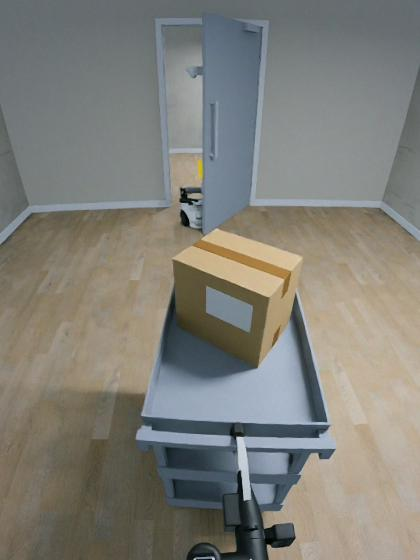

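Call:
move(blocking=false, r1={"base":{"translate_m":-0.35,"strafe_m":0.25},"contact_limits":{"strafe_m":1.0,"translate_m":1.0}}, cameras=[])

Call:
wait(seconds=5, cameras=["r1_head_left_camera","r2_head_camera"])

r1: "contact_limits": strafe_m and translate_m are given together and make one move, which takes one limit: state it under one of them only
Scene clock: 249.43 s.
r1.base_odometry: x=-1.201 y=+1.947 heading=+1.518
r1.turned_by_wheels: +0.000
r1.turned_by_imu: +0.000
r1.base_tilt: forward=-1.5 right=+1.3
r1.lidar_m: 1.73 2.28 3.04 0.25 0.25 - 0.25 0.32 3.52 3.42 0.58 0.66
r1.base_status: done
r1.joint_positions: lift_m=+0.127 arm_m=+0.000 wrist_yaw_rad=+3.092 wrist_pitch_rad=+0.002 wrist_roll_rad=+0.000 gripper_m=+0.056
r1.joint_status: not commanded
r1.measured_speeds: all 0
r1.motor_effort: lift_m=+19(19) arm_m=+4(5) wheel_0=-7(25) wheel_1=+5(27) wheel_2=+5(6)
r1.servo_current: wrist_yaw_rad=59(72) wrist_pitch_rad=46(59) wrist_roll_rad=46(65) gripper_m=46(52)
r1.contact_limits: strafe_m 1
r1.hand_pose: x=-0.1129 y=+0.1016 z=+0.3045 quat_wxyz=(+0.025, -0.001, +0.000, +1.000) (m; r1's base frame)
r1.wrist_depth_mm: 136 138 330 286 253 224 208 / 111 139 325 287 253 224 208 / 115 139 310 287 254 226 210 / 136 155 322 289 253 227 210 / 466 402 334 290 254 226 210 / 500 399 196 290 190 226 - / 504 402 329 143 250 220 209
r2.base_odometry: x=+0.034 y=-0.677 heading=-2.117
r2.turned_by_wheels: +0.000
r2.turned_by_imu: +0.000
r2.base_tilt: forward=-0.7 right=+0.1
r2.lidar_m: 0.40 0.43 2.26 2.12 2.22 2.04 1.96 2.04 2.71 2.57 2.70 0.41
r2.base_status: not commanded
r2.joint_positions: lift_m=+0.690 arm_m=+0.000 wrist_yaw_rad=-0.003 wrist_pitch_rad=+0.008 wrist_roll_rad=+1.568 gripper_m=-0.019
r2.joint_status: not commanded
r2.measured_speeds: all 0
r2.motor_effort: lift_m=+17(18) arm_m=+4(4) wheel_0=-1(1) wheel_1=-1(2) wheel_2=-5(6)
r2.servo_current: wrist_yaw_rad=39(65) wrist_pitch_rad=46(59) wrist_roll_rad=39(59) gripper_m=78(91)
r2.hand_pose: x=+0.4590 y=-0.0883 z=+0.8660 quat_wxyz=(+0.708, +0.706, +0.002, -0.004) (m; r2's base frame)
r2.wrist_depth_mm: - - - 157 214 1537 1138 / - - - 160 220 759 - / - - 480 163 222 820 - / - 488 469 166 226 820 - / - - 530 169 230 - - / - - 185 172 180 - - / - - - - - 1576 -
pictures: none

not run: a call was refused earlier in this reply.

Call:
move(blocking=false, r1={"base":{"translate_m":-0.35,"strafe_m":0.25},"contact_limits":{"strafe_m":1.0}}, cameras=[])

Call:
wait(seconds=5, cameras=["r1_head_left_camera","r2_head_camera"])

Scene clock: 253.97 s.
move: r1 moving
r1.base_odometry: x=-1.223 y=+1.920 heading=+1.518
r1.turned_by_wheels: +0.000
r1.turned_by_imu: +0.002
r1.base_tilt: forward=-1.4 right=+1.4
r1.lidar_m: 1.81 2.29 3.12 0.25 0.25 - 0.25 0.29 0.90 3.45 0.61 0.67
r1.base_status: translate_m moving; strafe_m moving
r1.joint_positions: lift_m=+0.127 arm_m=+0.000 wrist_yaw_rad=+3.092 wrist_pitch_rad=+0.002 wrist_roll_rad=+0.000 gripper_m=+0.056
r1.joint_status: not commanded
r1.measured_speeds: translate_m=-0.109 strafe_m=+0.077 rotate_rad=-0.004 lift_m=+0.000 arm_m=+0.000 wrist_yaw_rad=+0.000 wrist_pitch_rad=+0.000 wrist_roll_rad=+0.000
r1.motor_effort: lift_m=+19(19) arm_m=+4(4) wheel_0=-17(19) wheel_1=+5(6) wheel_2=+15(15)
r1.servo_current: wrist_yaw_rad=59(72) wrist_pitch_rad=46(46) wrist_roll_rad=46(59) gripper_m=39(46)
r1.contact_limits: strafe_m 1
r1.hand_pose: x=-0.1129 y=+0.1016 z=+0.3045 quat_wxyz=(+0.025, -0.001, +0.000, +1.000) (m; r1's base frame)
r1.wrist_depth_mm: - 138 324 281 249 224 207 / 111 138 315 282 251 224 208 / 115 139 304 282 252 225 210 / 136 156 312 282 251 227 209 / 439 382 324 285 252 225 210 / 466 384 195 286 191 226 - / 473 379 320 143 249 220 209
r2.base_odometry: x=+0.034 y=-0.677 heading=-2.117
r2.turned_by_wheels: +0.000
r2.turned_by_imu: +0.000
r2.base_tilt: forward=-0.6 right=+0.1
r2.lidar_m: 0.40 0.43 2.24 2.08 2.21 2.08 1.96 2.06 2.68 2.60 2.69 0.42
r2.base_status: not commanded
r2.joint_positions: lift_m=+0.690 arm_m=+0.000 wrist_yaw_rad=-0.003 wrist_pitch_rad=+0.008 wrist_roll_rad=+1.568 gripper_m=-0.019
r2.joint_status: not commanded
r2.measured_speeds: all 0
r2.motor_effort: lift_m=+17(17) arm_m=+4(4) wheel_0=-1(1) wheel_1=-1(2) wheel_2=-6(6)
r2.servo_current: wrist_yaw_rad=52(59) wrist_pitch_rad=52(52) wrist_roll_rad=52(52) gripper_m=78(91)
r2.hand_pose: x=+0.4590 y=-0.0883 z=+0.8660 quat_wxyz=(+0.708, +0.706, +0.002, -0.004) (m; r2's base frame)
r2.wrist_depth_mm: - - - 157 214 1537 1138 / - - - 160 218 759 - / - - 480 163 222 820 - / - 488 469 166 226 831 - / - - 525 169 231 - - / - - 186 172 180 - - / - - - - - 1576 -
pictures: none
No camera images: "cameras" was empty.

Scene clock: 256.30 s.
earlier move: r1 done
r1.base_odometry: x=-1.469 y=+1.610 heading=+1.519
r1.turned_by_wheels: +0.000
r1.turned_by_imu: +0.020
r1.base_tilt: forward=-1.6 right=+1.3
r1.lidar_m: 2.53 2.63 3.64 2.02 0.25 0.25 - 0.25 0.36 3.67 0.99 1.02
r1.base_status: done
r1.joint_positions: lift_m=+0.127 arm_m=+0.000 wrist_yaw_rad=+3.092 wrist_pitch_rad=+0.002 wrist_roll_rad=+0.000 gripper_m=+0.056
r1.joint_status: not commanded
r1.measured_speeds: all 0
r1.motor_effort: lift_m=+19(19) arm_m=+4(4) wheel_0=-2(19) wheel_1=+2(10) wheel_2=+5(18)
r1.servo_current: wrist_yaw_rad=46(78) wrist_pitch_rad=33(52) wrist_roll_rad=46(65) gripper_m=33(46)
r1.contact_limits: strafe_m 1
r1.hand_pose: x=-0.1129 y=+0.1016 z=+0.3045 quat_wxyz=(+0.025, -0.001, +0.000, +1.000) (m; r1's base frame)
r1.wrist_depth_mm: 136 138 319 315 315 314 - / 111 138 317 319 317 314 - / 117 139 319 319 319 317 - / 137 156 320 320 319 317 - / 324 325 322 320 319 319 - / 324 324 196 322 187 317 1138 / 325 325 324 143 320 317 820
r2.base_odometry: x=+0.034 y=-0.677 heading=-2.117
r2.turned_by_wheels: +0.000
r2.turned_by_imu: +0.000
r2.base_tilt: forward=-0.6 right=+0.0
r2.lidar_m: 0.42 0.43 2.24 2.08 2.24 2.07 1.96 2.05 2.71 2.60 2.72 0.43
r2.base_status: not commanded
r2.joint_positions: lift_m=+0.690 arm_m=+0.000 wrist_yaw_rad=-0.003 wrist_pitch_rad=+0.008 wrist_roll_rad=+1.568 gripper_m=-0.019
r2.joint_status: not commanded
r2.measured_speeds: all 0
r2.motor_effort: lift_m=+17(18) arm_m=+4(4) wheel_0=-1(2) wheel_1=-1(2) wheel_2=-6(6)
r2.servo_current: wrist_yaw_rad=46(65) wrist_pitch_rad=52(59) wrist_roll_rad=46(59) gripper_m=85(91)
r2.hand_pose: x=+0.4590 y=-0.0883 z=+0.8660 quat_wxyz=(+0.708, +0.706, +0.002, -0.004) (m; r2's base frame)
r2.wrist_depth_mm: - - - 157 215 1499 1138 / - - - 160 218 768 - / - - 484 163 222 809 - / - 488 469 166 225 820 - / - - 530 169 230 - - / - - 185 172 180 - - / - - - - - 1576 -
wait: 2.33 of 5 s (r1 has come to rest)
pictures: r1_head_left_camera, r2_head_camera
Images, in order (width x height): r1_head_left_camera 420x672, r2_head_camera 420x560.

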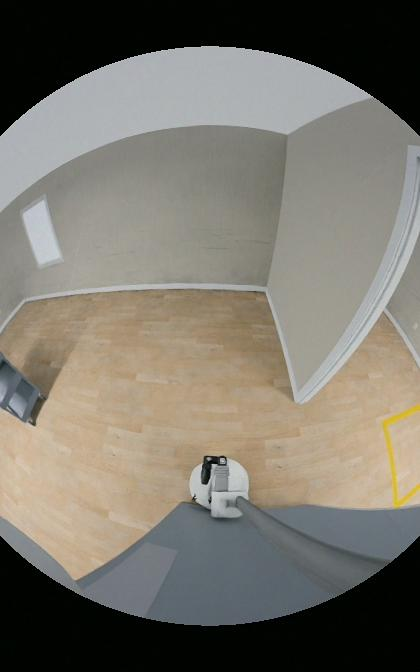

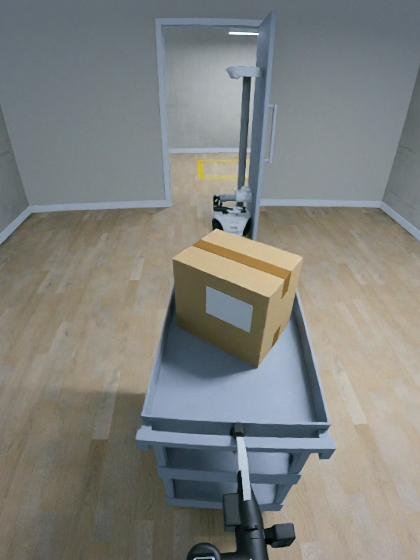

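Call:
move(blocking=false, r1={"base":{"translate_m":-0.42,"strafe_m":0.05},"contact_limits":{"translate_m":1.0}}, cameras=[])

Call:
wait(seconds=5, cameras=["r1_head_left_camera","r2_head_camera"])

Scene clock: 260.80 s.
move: r1 moving
r1.base_odometry: x=-1.475 y=+1.579 heading=+1.518
r1.turned_by_wheels: -0.001
r1.turned_by_imu: -0.001
r1.base_tilt: forward=-1.6 right=+1.3
r1.lidar_m: 2.57 2.69 3.67 2.03 0.27 0.25 - 0.25 0.30 3.68 1.03 0.99
r1.base_status: translate_m moving; strafe_m moving
r1.joint_positions: lift_m=+0.127 arm_m=+0.000 wrist_yaw_rad=+3.092 wrist_pitch_rad=+0.002 wrist_roll_rad=+0.000 gripper_m=+0.056
r1.joint_status: not commanded
r1.measured_speeds: translate_m=-0.120 strafe_m=+0.014 rotate_rad=-0.005 lift_m=+0.000 arm_m=+0.000 wrist_yaw_rad=+0.000 wrist_pitch_rad=+0.000 wrist_roll_rad=+0.000
r1.motor_effort: lift_m=+19(19) arm_m=+4(4) wheel_0=-11(14) wheel_1=-12(12) wheel_2=+16(17)
r1.servo_current: wrist_yaw_rad=46(59) wrist_pitch_rad=52(52) wrist_roll_rad=39(59) gripper_m=39(46)
r1.contact_limits: translate_m 1
r1.hand_pose: x=-0.1129 y=+0.1016 z=+0.3045 quat_wxyz=(+0.025, -0.001, +0.000, +1.000) (m; r1's base frame)
r1.wrist_depth_mm: - 138 319 322 324 324 - / 111 138 322 324 322 325 - / 115 139 322 322 325 325 - / 136 157 320 322 325 327 - / 319 320 322 325 324 325 - / 319 322 195 325 191 329 1138 / 320 320 324 143 329 327 809
r2: as last shown
r2.base_tilt: forward=-0.7 right=+0.1
r2.lidar_m: 0.39 0.42 2.21 2.09 2.25 2.08 1.97 2.05 2.70 2.60 2.71 0.40
r2.motor_effort: lift_m=+17(18) arm_m=+4(4) wheel_0=-1(1) wheel_1=-1(2) wheel_2=-5(6)
r2.servo_current: wrist_yaw_rad=52(52) wrist_pitch_rad=52(52) wrist_roll_rad=52(59) gripper_m=91(91)
r2.wrist_depth_mm: - - - 157 215 1499 1138 / - - - 160 218 768 - / - - 484 163 223 820 - / - 488 466 166 226 820 - / - - 525 169 230 - - / - - 186 172 180 - - / - - - - - 1576 -
pictures: none
No camera images: "cameras" was empty.

Scene clock: 265.80 s.
earlier move: r1 contact_stop
r1.base_odometry: x=-1.536 y=+1.441 heading=+1.797
r1.turned_by_wheels: +0.279
r1.turned_by_imu: +0.449
r1.base_tilt: forward=-1.6 right=+1.3
r1.lidar_m: 2.70 3.51 1.93 3.21 0.25 - 0.25 0.25 0.60 1.23 1.12 2.47
r1.base_status: translate_m contact_stop; strafe_m contact_stop
r1.joint_positions: lift_m=+0.127 arm_m=+0.000 wrist_yaw_rad=+3.091 wrist_pitch_rad=+0.002 wrist_roll_rad=+0.000 gripper_m=+0.056
r1.joint_status: not commanded
r1.measured_speeds: all 0
r1.on_its_own: the wheels are slack since a contact_stop
r1.motor_effort: lift_m=+19(20) arm_m=+4(5) wheel_0=+2(26) wheel_1=+1(22) wheel_2=+0(32)
r1.servo_current: wrist_yaw_rad=59(72) wrist_pitch_rad=46(52) wrist_roll_rad=65(72) gripper_m=39(52)
r1.contact_limits: translate_m 1
r1.hand_pose: x=-0.1127 y=+0.1020 z=+0.3046 quat_wxyz=(+0.026, -0.001, +0.000, +1.000) (m; r1's base frame)
r1.wrist_depth_mm: 136 138 315 290 268 249 - / 108 138 314 291 270 249 239 / 112 138 304 293 270 253 238 / 134 154 310 293 271 251 239 / 382 349 319 293 268 252 239 / 389 355 196 293 191 252 242 / 397 351 317 143 270 247 242
r2.base_odometry: x=+0.034 y=-0.677 heading=-2.117
r2.turned_by_wheels: +0.000
r2.turned_by_imu: +0.001
r2.base_tilt: forward=-0.7 right=+0.1
r2.lidar_m: 0.40 0.43 2.23 2.12 2.24 2.08 1.97 2.04 2.72 2.60 2.70 0.41
r2.base_status: not commanded
r2.joint_positions: lift_m=+0.690 arm_m=+0.000 wrist_yaw_rad=-0.003 wrist_pitch_rad=+0.008 wrist_roll_rad=+1.568 gripper_m=-0.019
r2.joint_status: not commanded
r2.measured_speeds: all 0
r2.motor_effort: lift_m=+17(18) arm_m=+4(4) wheel_0=-1(2) wheel_1=-2(2) wheel_2=-6(6)
r2.servo_current: wrist_yaw_rad=46(59) wrist_pitch_rad=46(59) wrist_roll_rad=46(65) gripper_m=78(91)
r2.hand_pose: x=+0.4590 y=-0.0883 z=+0.8660 quat_wxyz=(+0.708, +0.706, +0.002, -0.004) (m; r2's base frame)
r2.wrist_depth_mm: - - - 158 214 1499 1138 / - - - 160 218 768 - / - - 480 163 223 820 - / - 488 469 166 228 831 - / - - 530 169 231 - - / - - 185 171 180 - - / - - - - - 1576 -
wait: 5.00 s; no rest
pictures: r1_head_left_camera, r2_head_camera
Images, in order (width x height): r1_head_left_camera 420x672, r2_head_camera 420x560.

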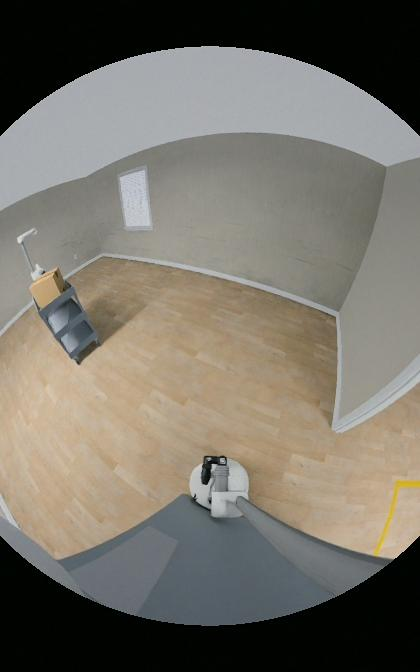

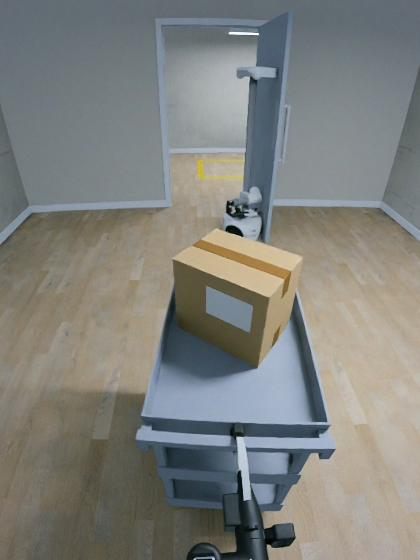

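Call:
move(blocking=false, r1={"base":{"translate_m":0.03,"strafe_m":0.16},"contact_limits":{"strafe_m":0.8}}, cameras=[])

Call:
wait(seconds=3, cameras=[])

Call:
move(blocking=false, r1={"base":{"translate_m":-0.16,"strafe_m":0.05},"contact_limits":{"strafe_m":0.8}}, cameras=[])

Call:
wait(seconds=3, cameras=["r1_head_left_camera","r2_head_camera"])

Call:
zoom_image(camera="r2_head_camera", region=[140, 0, 340, 260])

Scene clock: 297.77 s.
earlier move: r1 contact_stop
move: r1 moving
r1.base_odometry: x=-1.569 y=+1.440 heading=+1.797
r1.turned_by_wheels: +0.000
r1.turned_by_imu: +0.000
r1.base_tilt: forward=-1.5 right=+1.3
r1.lidar_m: 2.71 3.49 1.91 3.22 0.25 2.13 0.25 0.25 0.59 1.24 1.13 2.56
r1.base_status: earlier translate_m contact_stop (by the wheels' count: -0.171 of -0.420); earlier strafe_m contact_stop (by the wheels' count: +0.044 of +0.050); translate_m moving; strafe_m moving
r1.joint_positions: lift_m=+0.127 arm_m=+0.000 wrist_yaw_rad=+3.091 wrist_pitch_rad=+0.002 wrist_roll_rad=+0.000 gripper_m=+0.056
r1.joint_status: not commanded
r1.measured_speeds: translate_m=+0.022 strafe_m=+0.127 rotate_rad=+0.003 lift_m=+0.000 arm_m=+0.000 wrist_yaw_rad=+0.000 wrist_pitch_rad=+0.000 wrist_roll_rad=+0.000
r1.motor_effort: lift_m=+19(19) arm_m=+4(4) wheel_0=-14(14) wheel_1=+11(11) wheel_2=+2(3)
r1.servo_current: wrist_yaw_rad=39(72) wrist_pitch_rad=39(46) wrist_roll_rad=52(59) gripper_m=46(52)
r1.contact_limits: strafe_m 0.8
r1.hand_pose: x=-0.1127 y=+0.1020 z=+0.3046 quat_wxyz=(+0.026, -0.001, +0.000, +1.000) (m; r1's base frame)
r1.wrist_depth_mm: 136 138 315 291 268 251 - / 108 138 312 291 270 251 - / 114 138 304 291 270 253 - / 133 154 310 291 270 253 - / 379 349 317 291 267 253 - / 384 353 195 293 190 253 1138 / 392 351 320 143 268 247 820
r2: as last shown
r2.turned_by_imu: +0.000
r2.base_tilt: forward=-0.6 right=+0.1
r2.lidar_m: 0.41 0.44 2.24 2.12 2.26 2.08 1.97 2.06 2.70 2.60 2.71 0.43
r2.motor_effort: lift_m=+17(18) arm_m=+4(4) wheel_0=-1(1) wheel_1=-2(2) wheel_2=-6(6)
r2.servo_current: wrist_yaw_rad=52(52) wrist_pitch_rad=52(52) wrist_roll_rad=52(52) gripper_m=85(85)
r2.wrist_depth_mm: - - - 157 215 1576 1182 / - - - 160 219 768 - / - - 480 163 223 820 - / - 488 466 166 227 809 - / - - 530 168 230 - - / - - 185 172 180 - - / - - - - - 1576 -
pictures: none
No camera images: "cameras" was empty.

Scene clock: 299.13 s.
earlier move: r1 done
r1.base_odometry: x=-1.698 y=+1.434 heading=+1.797
r1.turned_by_wheels: +0.000
r1.turned_by_imu: +0.000
r1.base_tilt: forward=-1.5 right=+1.3
r1.lidar_m: 2.74 3.56 1.80 3.16 2.16 2.04 0.25 0.25 0.52 1.27 1.26 2.68
r1.base_status: done
r1.joint_positions: lift_m=+0.127 arm_m=+0.000 wrist_yaw_rad=+3.091 wrist_pitch_rad=+0.002 wrist_roll_rad=+0.000 gripper_m=+0.056
r1.joint_status: not commanded
r1.measured_speeds: all 0
r1.motor_effort: lift_m=+19(20) arm_m=+4(4) wheel_0=-5(14) wheel_1=+1(11) wheel_2=+2(3)
r1.servo_current: wrist_yaw_rad=65(72) wrist_pitch_rad=33(52) wrist_roll_rad=39(78) gripper_m=39(52)
r1.contact_limits: strafe_m 0.8
r1.hand_pose: x=-0.1127 y=+0.1020 z=+0.3046 quat_wxyz=(+0.026, -0.001, +0.000, +1.000) (m; r1's base frame)
r1.wrist_depth_mm: 136 138 312 296 - - - / 109 138 309 294 - - - / 116 139 303 297 - - - / 136 154 309 296 - - - / 366 343 317 296 - 1863 - / 377 343 196 298 187 1182 1160 / 379 345 319 143 788 778 820
r2.base_odometry: x=+0.034 y=-0.677 heading=-2.117
r2.turned_by_wheels: +0.000
r2.turned_by_imu: +0.000
r2.base_tilt: forward=-0.7 right=+0.1
r2.lidar_m: 0.37 0.43 2.25 2.12 2.22 2.05 1.97 2.05 2.72 2.59 2.72 0.39
r2.base_status: not commanded
r2.joint_positions: lift_m=+0.690 arm_m=+0.000 wrist_yaw_rad=-0.003 wrist_pitch_rad=+0.008 wrist_roll_rad=+1.568 gripper_m=-0.019
r2.joint_status: not commanded
r2.measured_speeds: all 0
r2.motor_effort: lift_m=+17(18) arm_m=+4(4) wheel_0=-1(1) wheel_1=-2(2) wheel_2=-6(6)
r2.servo_current: wrist_yaw_rad=39(59) wrist_pitch_rad=52(59) wrist_roll_rad=52(65) gripper_m=85(85)
r2.hand_pose: x=+0.4590 y=-0.0883 z=+0.8660 quat_wxyz=(+0.708, +0.706, +0.002, -0.004) (m; r2's base frame)
r2.wrist_depth_mm: - - - 158 215 1537 1138 / - - - 160 219 778 - / - - 484 163 222 820 - / - 488 462 166 227 831 - / - - 525 169 230 - - / - - 185 171 180 - - / - - - - - 1537 -
wait: 1.37 of 3 s (r1 has come to rest)
pictures: none
No camera images: "cameras" was empty.

Scene clock: 299.63 s.
move: r1 moving
r1.base_odometry: x=-1.701 y=+1.402 heading=+1.796
r1.turned_by_wheels: +0.000
r1.turned_by_imu: +0.000
r1.base_tilt: forward=-1.5 right=+1.3
r1.lidar_m: 2.77 1.85 1.81 3.11 2.11 2.00 0.25 0.25 0.50 1.32 1.29 2.70
r1.base_status: translate_m moving; strafe_m moving
r1.joint_positions: lift_m=+0.127 arm_m=+0.000 wrist_yaw_rad=+3.091 wrist_pitch_rad=+0.002 wrist_roll_rad=+0.000 gripper_m=+0.056
r1.joint_status: not commanded
r1.measured_speeds: translate_m=-0.121 strafe_m=+0.037 rotate_rad=-0.003 lift_m=+0.000 arm_m=+0.000 wrist_yaw_rad=+0.000 wrist_pitch_rad=+0.000 wrist_roll_rad=+0.000
r1.motor_effort: lift_m=+19(19) arm_m=+4(4) wheel_0=-11(15) wheel_1=-7(8) wheel_2=+15(15)
r1.servo_current: wrist_yaw_rad=59(65) wrist_pitch_rad=46(52) wrist_roll_rad=39(59) gripper_m=46(46)
r1.contact_limits: strafe_m 0.8
r1.hand_pose: x=-0.1127 y=+0.1020 z=+0.3046 quat_wxyz=(+0.026, -0.001, +0.000, +1.000) (m; r1's base frame)
r1.wrist_depth_mm: 136 138 312 296 - - - / 109 139 314 298 - - - / 114 139 304 300 - - - / 136 155 312 300 - - - / 362 340 317 301 - 1618 - / 368 342 195 301 188 1138 1118 / 368 342 320 143 798 768 820
r2: as last shown
r2.lidar_m: 0.41 0.42 2.26 2.11 2.22 2.06 1.96 2.04 2.73 2.61 2.70 0.43
r2.motor_effort: lift_m=+17(17) arm_m=+4(4) wheel_0=+0(1) wheel_1=-1(2) wheel_2=-6(6)
r2.servo_current: wrist_yaw_rad=39(59) wrist_pitch_rad=52(59) wrist_roll_rad=52(65) gripper_m=78(85)
r2.wrist_depth_mm: - - - 157 216 1499 1138 / - - - 160 219 759 - / - - 480 163 222 820 - / - 488 466 166 227 831 - / - - 530 169 230 - - / - - 185 172 180 - - / - - - - - 1537 -
pictures: none
No camera images: "cameras" was empty.

Scene clock: 301.47 s.
earlier move: r1 contact_stop
r1.base_odometry: x=-1.714 y=+1.310 heading=+1.854
r1.turned_by_wheels: +0.058
r1.turned_by_imu: +0.141
r1.base_tilt: forward=-1.5 right=+1.3
r1.lidar_m: 2.93 1.84 1.82 2.62 2.00 1.94 0.25 0.26 0.61 1.33 1.48 2.79
r1.base_status: translate_m contact_stop (by the wheels' count: -0.118 of -0.160); strafe_m contact_stop (by the wheels' count: +0.043 of +0.050)
r1.joint_positions: lift_m=+0.127 arm_m=+0.000 wrist_yaw_rad=+3.090 wrist_pitch_rad=+0.002 wrist_roll_rad=+0.000 gripper_m=+0.056
r1.joint_status: not commanded
r1.measured_speeds: all 0
r1.on_its_own: the wheels are slack since a contact_stop
r1.motor_effort: lift_m=+19(20) arm_m=+3(4) wheel_0=+0(28) wheel_1=+0(20) wheel_2=+0(32)
r1.servo_current: wrist_yaw_rad=52(72) wrist_pitch_rad=39(52) wrist_roll_rad=39(65) gripper_m=39(46)
r1.contact_limits: strafe_m 0.8
r1.hand_pose: x=-0.1126 y=+0.1021 z=+0.3046 quat_wxyz=(+0.026, -0.001, +0.000, +1.000) (m; r1's base frame)
r1.wrist_depth_mm: - 137 317 291 - - - / - 137 310 291 - - - / 112 138 264 291 294 - - / 129 142 307 293 291 - - / 397 357 322 294 1618 1618 - / 404 359 195 293 188 1160 1138 / 407 362 320 143 750 778 831
r2.base_odometry: x=+0.034 y=-0.677 heading=-2.117
r2.turned_by_wheels: +0.000
r2.turned_by_imu: +0.000
r2.base_tilt: forward=-0.7 right=+0.1
r2.lidar_m: 0.41 0.44 2.25 2.10 2.24 2.04 1.97 2.04 2.68 2.59 2.71 0.44
r2.base_status: not commanded
r2.joint_positions: lift_m=+0.690 arm_m=+0.000 wrist_yaw_rad=-0.003 wrist_pitch_rad=+0.008 wrist_roll_rad=+1.568 gripper_m=-0.019
r2.joint_status: not commanded
r2.measured_speeds: all 0
r2.motor_effort: lift_m=+17(18) arm_m=+4(4) wheel_0=-1(1) wheel_1=-2(2) wheel_2=-6(6)
r2.servo_current: wrist_yaw_rad=46(65) wrist_pitch_rad=52(59) wrist_roll_rad=52(65) gripper_m=78(91)
r2.hand_pose: x=+0.4590 y=-0.0883 z=+0.8660 quat_wxyz=(+0.708, +0.706, +0.002, -0.004) (m; r2's base frame)
r2.wrist_depth_mm: - - - 157 215 1499 1138 / - - - 160 218 759 - / - - 484 163 223 820 - / - 488 469 166 226 831 - / - - 530 169 231 - - / - - 185 171 180 - - / - - - - - 1576 -
wait: 1.83 of 3 s (r1 has come to rest)
pictures: r1_head_left_camera, r2_head_camera
Images, in order (width x height): r1_head_left_camera 420x672, r2_head_camera 420x560.

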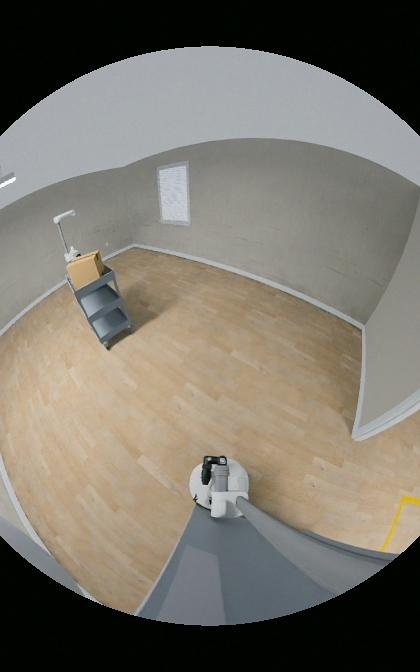

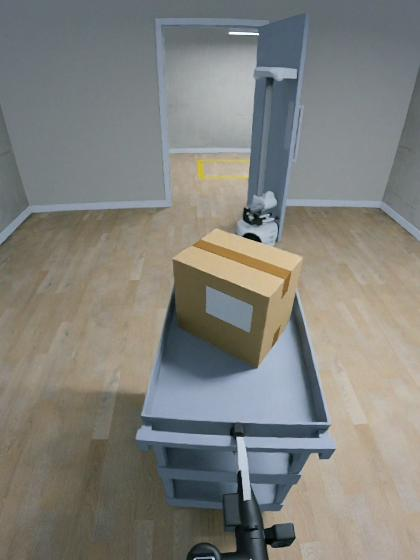

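Scaled by 1.938 from the camera's 420x560 image, which has a finer 1200x1600 frame.

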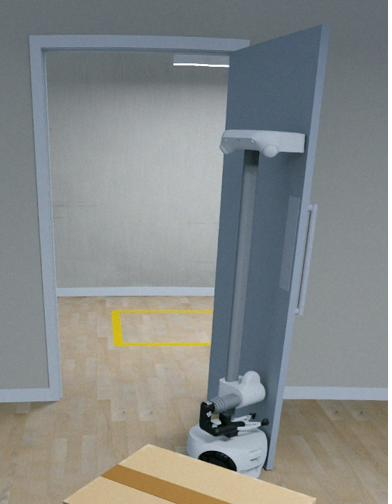

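Call:
move(blocking=false, r1={"base":{"translate_m":-0.11,"strafe_m":0.14},"contact_limits":{"strafe_m":0.9}}, cameras=[])

Call:
wait(seconds=3, cameras=["r1_head_left_camera","r2_head_camera"])

Call:
zoom_image(camera="r2_head_camera", region=[140, 0, 340, 260])

Scene clock: 309.30 s.
move: r1 moving
r1.base_odometry: x=-1.732 y=+1.291 heading=+1.863
r1.turned_by_wheels: +0.010
r1.turned_by_imu: +0.016
r1.base_tilt: forward=-1.4 right=+1.3
r1.lidar_m: 2.97 1.81 1.80 2.57 1.93 1.92 0.26 0.25 0.60 1.35 1.48 2.78
r1.base_status: translate_m moving; strafe_m moving
r1.joint_positions: lift_m=+0.127 arm_m=+0.000 wrist_yaw_rad=+3.090 wrist_pitch_rad=+0.002 wrist_roll_rad=+0.000 gripper_m=+0.056
r1.joint_status: not commanded
r1.measured_speeds: translate_m=-0.013 strafe_m=+0.081 rotate_rad=+0.108 lift_m=+0.000 arm_m=+0.000 wrist_yaw_rad=+0.000 wrist_pitch_rad=+0.000 wrist_roll_rad=+0.000
r1.motor_effort: lift_m=+19(19) arm_m=+4(4) wheel_0=-27(27) wheel_1=+11(12) wheel_2=+25(25)
r1.servo_current: wrist_yaw_rad=46(52) wrist_pitch_rad=39(46) wrist_roll_rad=52(59) gripper_m=39(46)
r1.contact_limits: strafe_m 0.9
r1.hand_pose: x=-0.1126 y=+0.1021 z=+0.3046 quat_wxyz=(+0.026, -0.001, +0.000, +1.000) (m; r1's base frame)
r1.wrist_depth_mm: - 137 317 287 - - - / - 138 307 290 - - - / 111 138 249 290 - - - / 124 140 306 291 - - - / 389 353 320 291 1921 - - / 404 357 196 293 187 1182 1118 / 402 357 317 143 741 788 809
r2: as last shown
r2.lidar_m: 0.39 0.45 2.23 2.12 2.23 2.06 1.96 2.05 2.71 2.58 2.72 0.41
r2.motor_effort: lift_m=+17(17) arm_m=+4(4) wheel_0=-1(1) wheel_1=-2(2) wheel_2=-6(6)
r2.servo_current: wrist_yaw_rad=39(52) wrist_pitch_rad=52(59) wrist_roll_rad=52(52) gripper_m=85(91)
r2.wrist_depth_mm: - - - 158 214 1537 1138 / - - - 160 218 768 - / - - 480 163 223 820 - / - 488 466 166 226 831 - / - - 530 169 231 - - / - - 185 171 181 - - / - - - - - 1576 -
pictures: none
No camera images: "cameras" was empty.

Scene clock: 310.83 s.
earlier move: r1 contact_stop
r1.base_odometry: x=-1.753 y=+1.326 heading=+1.976
r1.turned_by_wheels: +0.112
r1.turned_by_imu: +0.122
r1.base_tilt: forward=-1.6 right=+1.3
r1.lidar_m: 3.12 1.78 4.42 2.36 1.95 1.94 0.25 0.29 0.98 1.34 1.82 2.73
r1.base_status: translate_m contact_stop (by the wheels' count: +0.026 of -0.110); strafe_m contact_stop (by the wheels' count: +0.031 of +0.140)
r1.joint_positions: lift_m=+0.127 arm_m=+0.000 wrist_yaw_rad=+3.090 wrist_pitch_rad=+0.002 wrist_roll_rad=+0.000 gripper_m=+0.056
r1.joint_status: not commanded
r1.measured_speeds: all 0
r1.on_its_own: the wheels are slack since a contact_stop
r1.motor_effort: lift_m=+19(19) arm_m=+4(4) wheel_0=+1(32) wheel_1=+0(15) wheel_2=+0(31)
r1.servo_current: wrist_yaw_rad=52(72) wrist_pitch_rad=52(52) wrist_roll_rad=52(65) gripper_m=39(52)
r1.contact_limits: strafe_m 0.9
r1.hand_pose: x=-0.1126 y=+0.1021 z=+0.3046 quat_wxyz=(+0.026, -0.001, +0.000, +1.000) (m; r1's base frame)
r1.wrist_depth_mm: - 137 334 289 - - - / - 137 320 291 - - - / 112 138 265 293 - - - / 129 143 320 294 - - - / 469 394 334 293 1921 1618 - / 488 397 195 293 187 1138 1138 / 492 399 332 143 741 788 809
r2.base_odometry: x=+0.034 y=-0.677 heading=-2.117
r2.turned_by_wheels: +0.000
r2.turned_by_imu: +0.000
r2.base_tilt: forward=-0.7 right=+0.0
r2.lidar_m: 0.41 0.45 2.21 2.10 2.19 2.05 1.96 2.05 2.71 2.60 2.71 0.43
r2.base_status: not commanded
r2.joint_positions: lift_m=+0.690 arm_m=+0.000 wrist_yaw_rad=-0.003 wrist_pitch_rad=+0.008 wrist_roll_rad=+1.568 gripper_m=-0.019
r2.joint_status: not commanded
r2.measured_speeds: all 0
r2.motor_effort: lift_m=+17(18) arm_m=+4(4) wheel_0=-1(1) wheel_1=-2(2) wheel_2=-6(6)
r2.servo_current: wrist_yaw_rad=46(59) wrist_pitch_rad=52(59) wrist_roll_rad=52(59) gripper_m=78(91)
r2.hand_pose: x=+0.4590 y=-0.0883 z=+0.8660 quat_wxyz=(+0.708, +0.706, +0.002, -0.004) (m; r2's base frame)
r2.wrist_depth_mm: - - - 158 215 1499 1160 / - - - 160 218 768 - / - - 480 163 223 809 - / - 484 466 166 227 842 - / - - 530 169 230 - - / - - 185 171 180 - - / - - - - - 1576 -
wait: 1.53 of 3 s (r1 has come to rest)
pictures: r1_head_left_camera, r2_head_camera
Images, in order (width x height): r1_head_left_camera 420x672, r2_head_camera 420x560.

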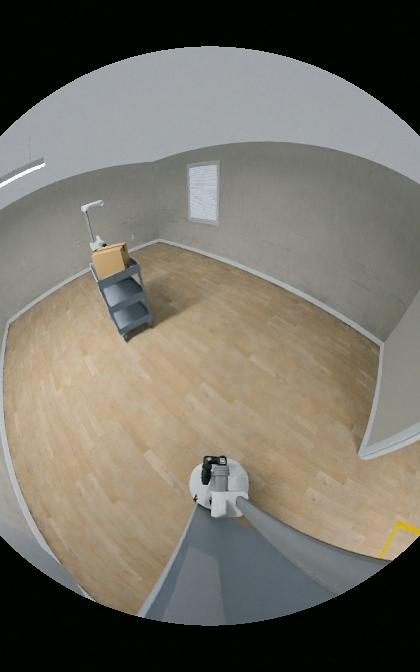

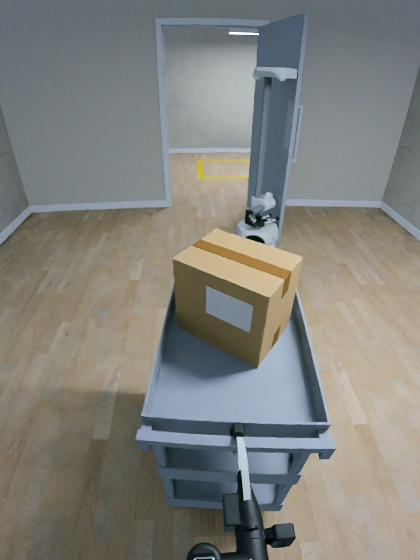

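Scaled by 1.938 from the camera's 420x560 image, which has a finer 1200x1600 frame.

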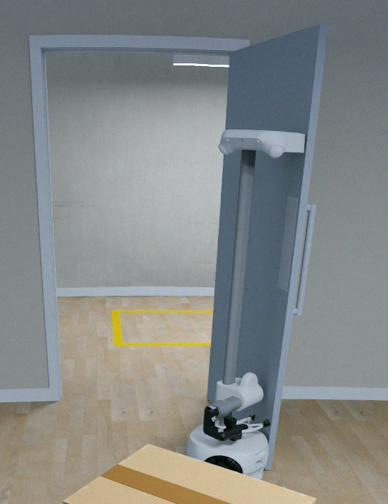

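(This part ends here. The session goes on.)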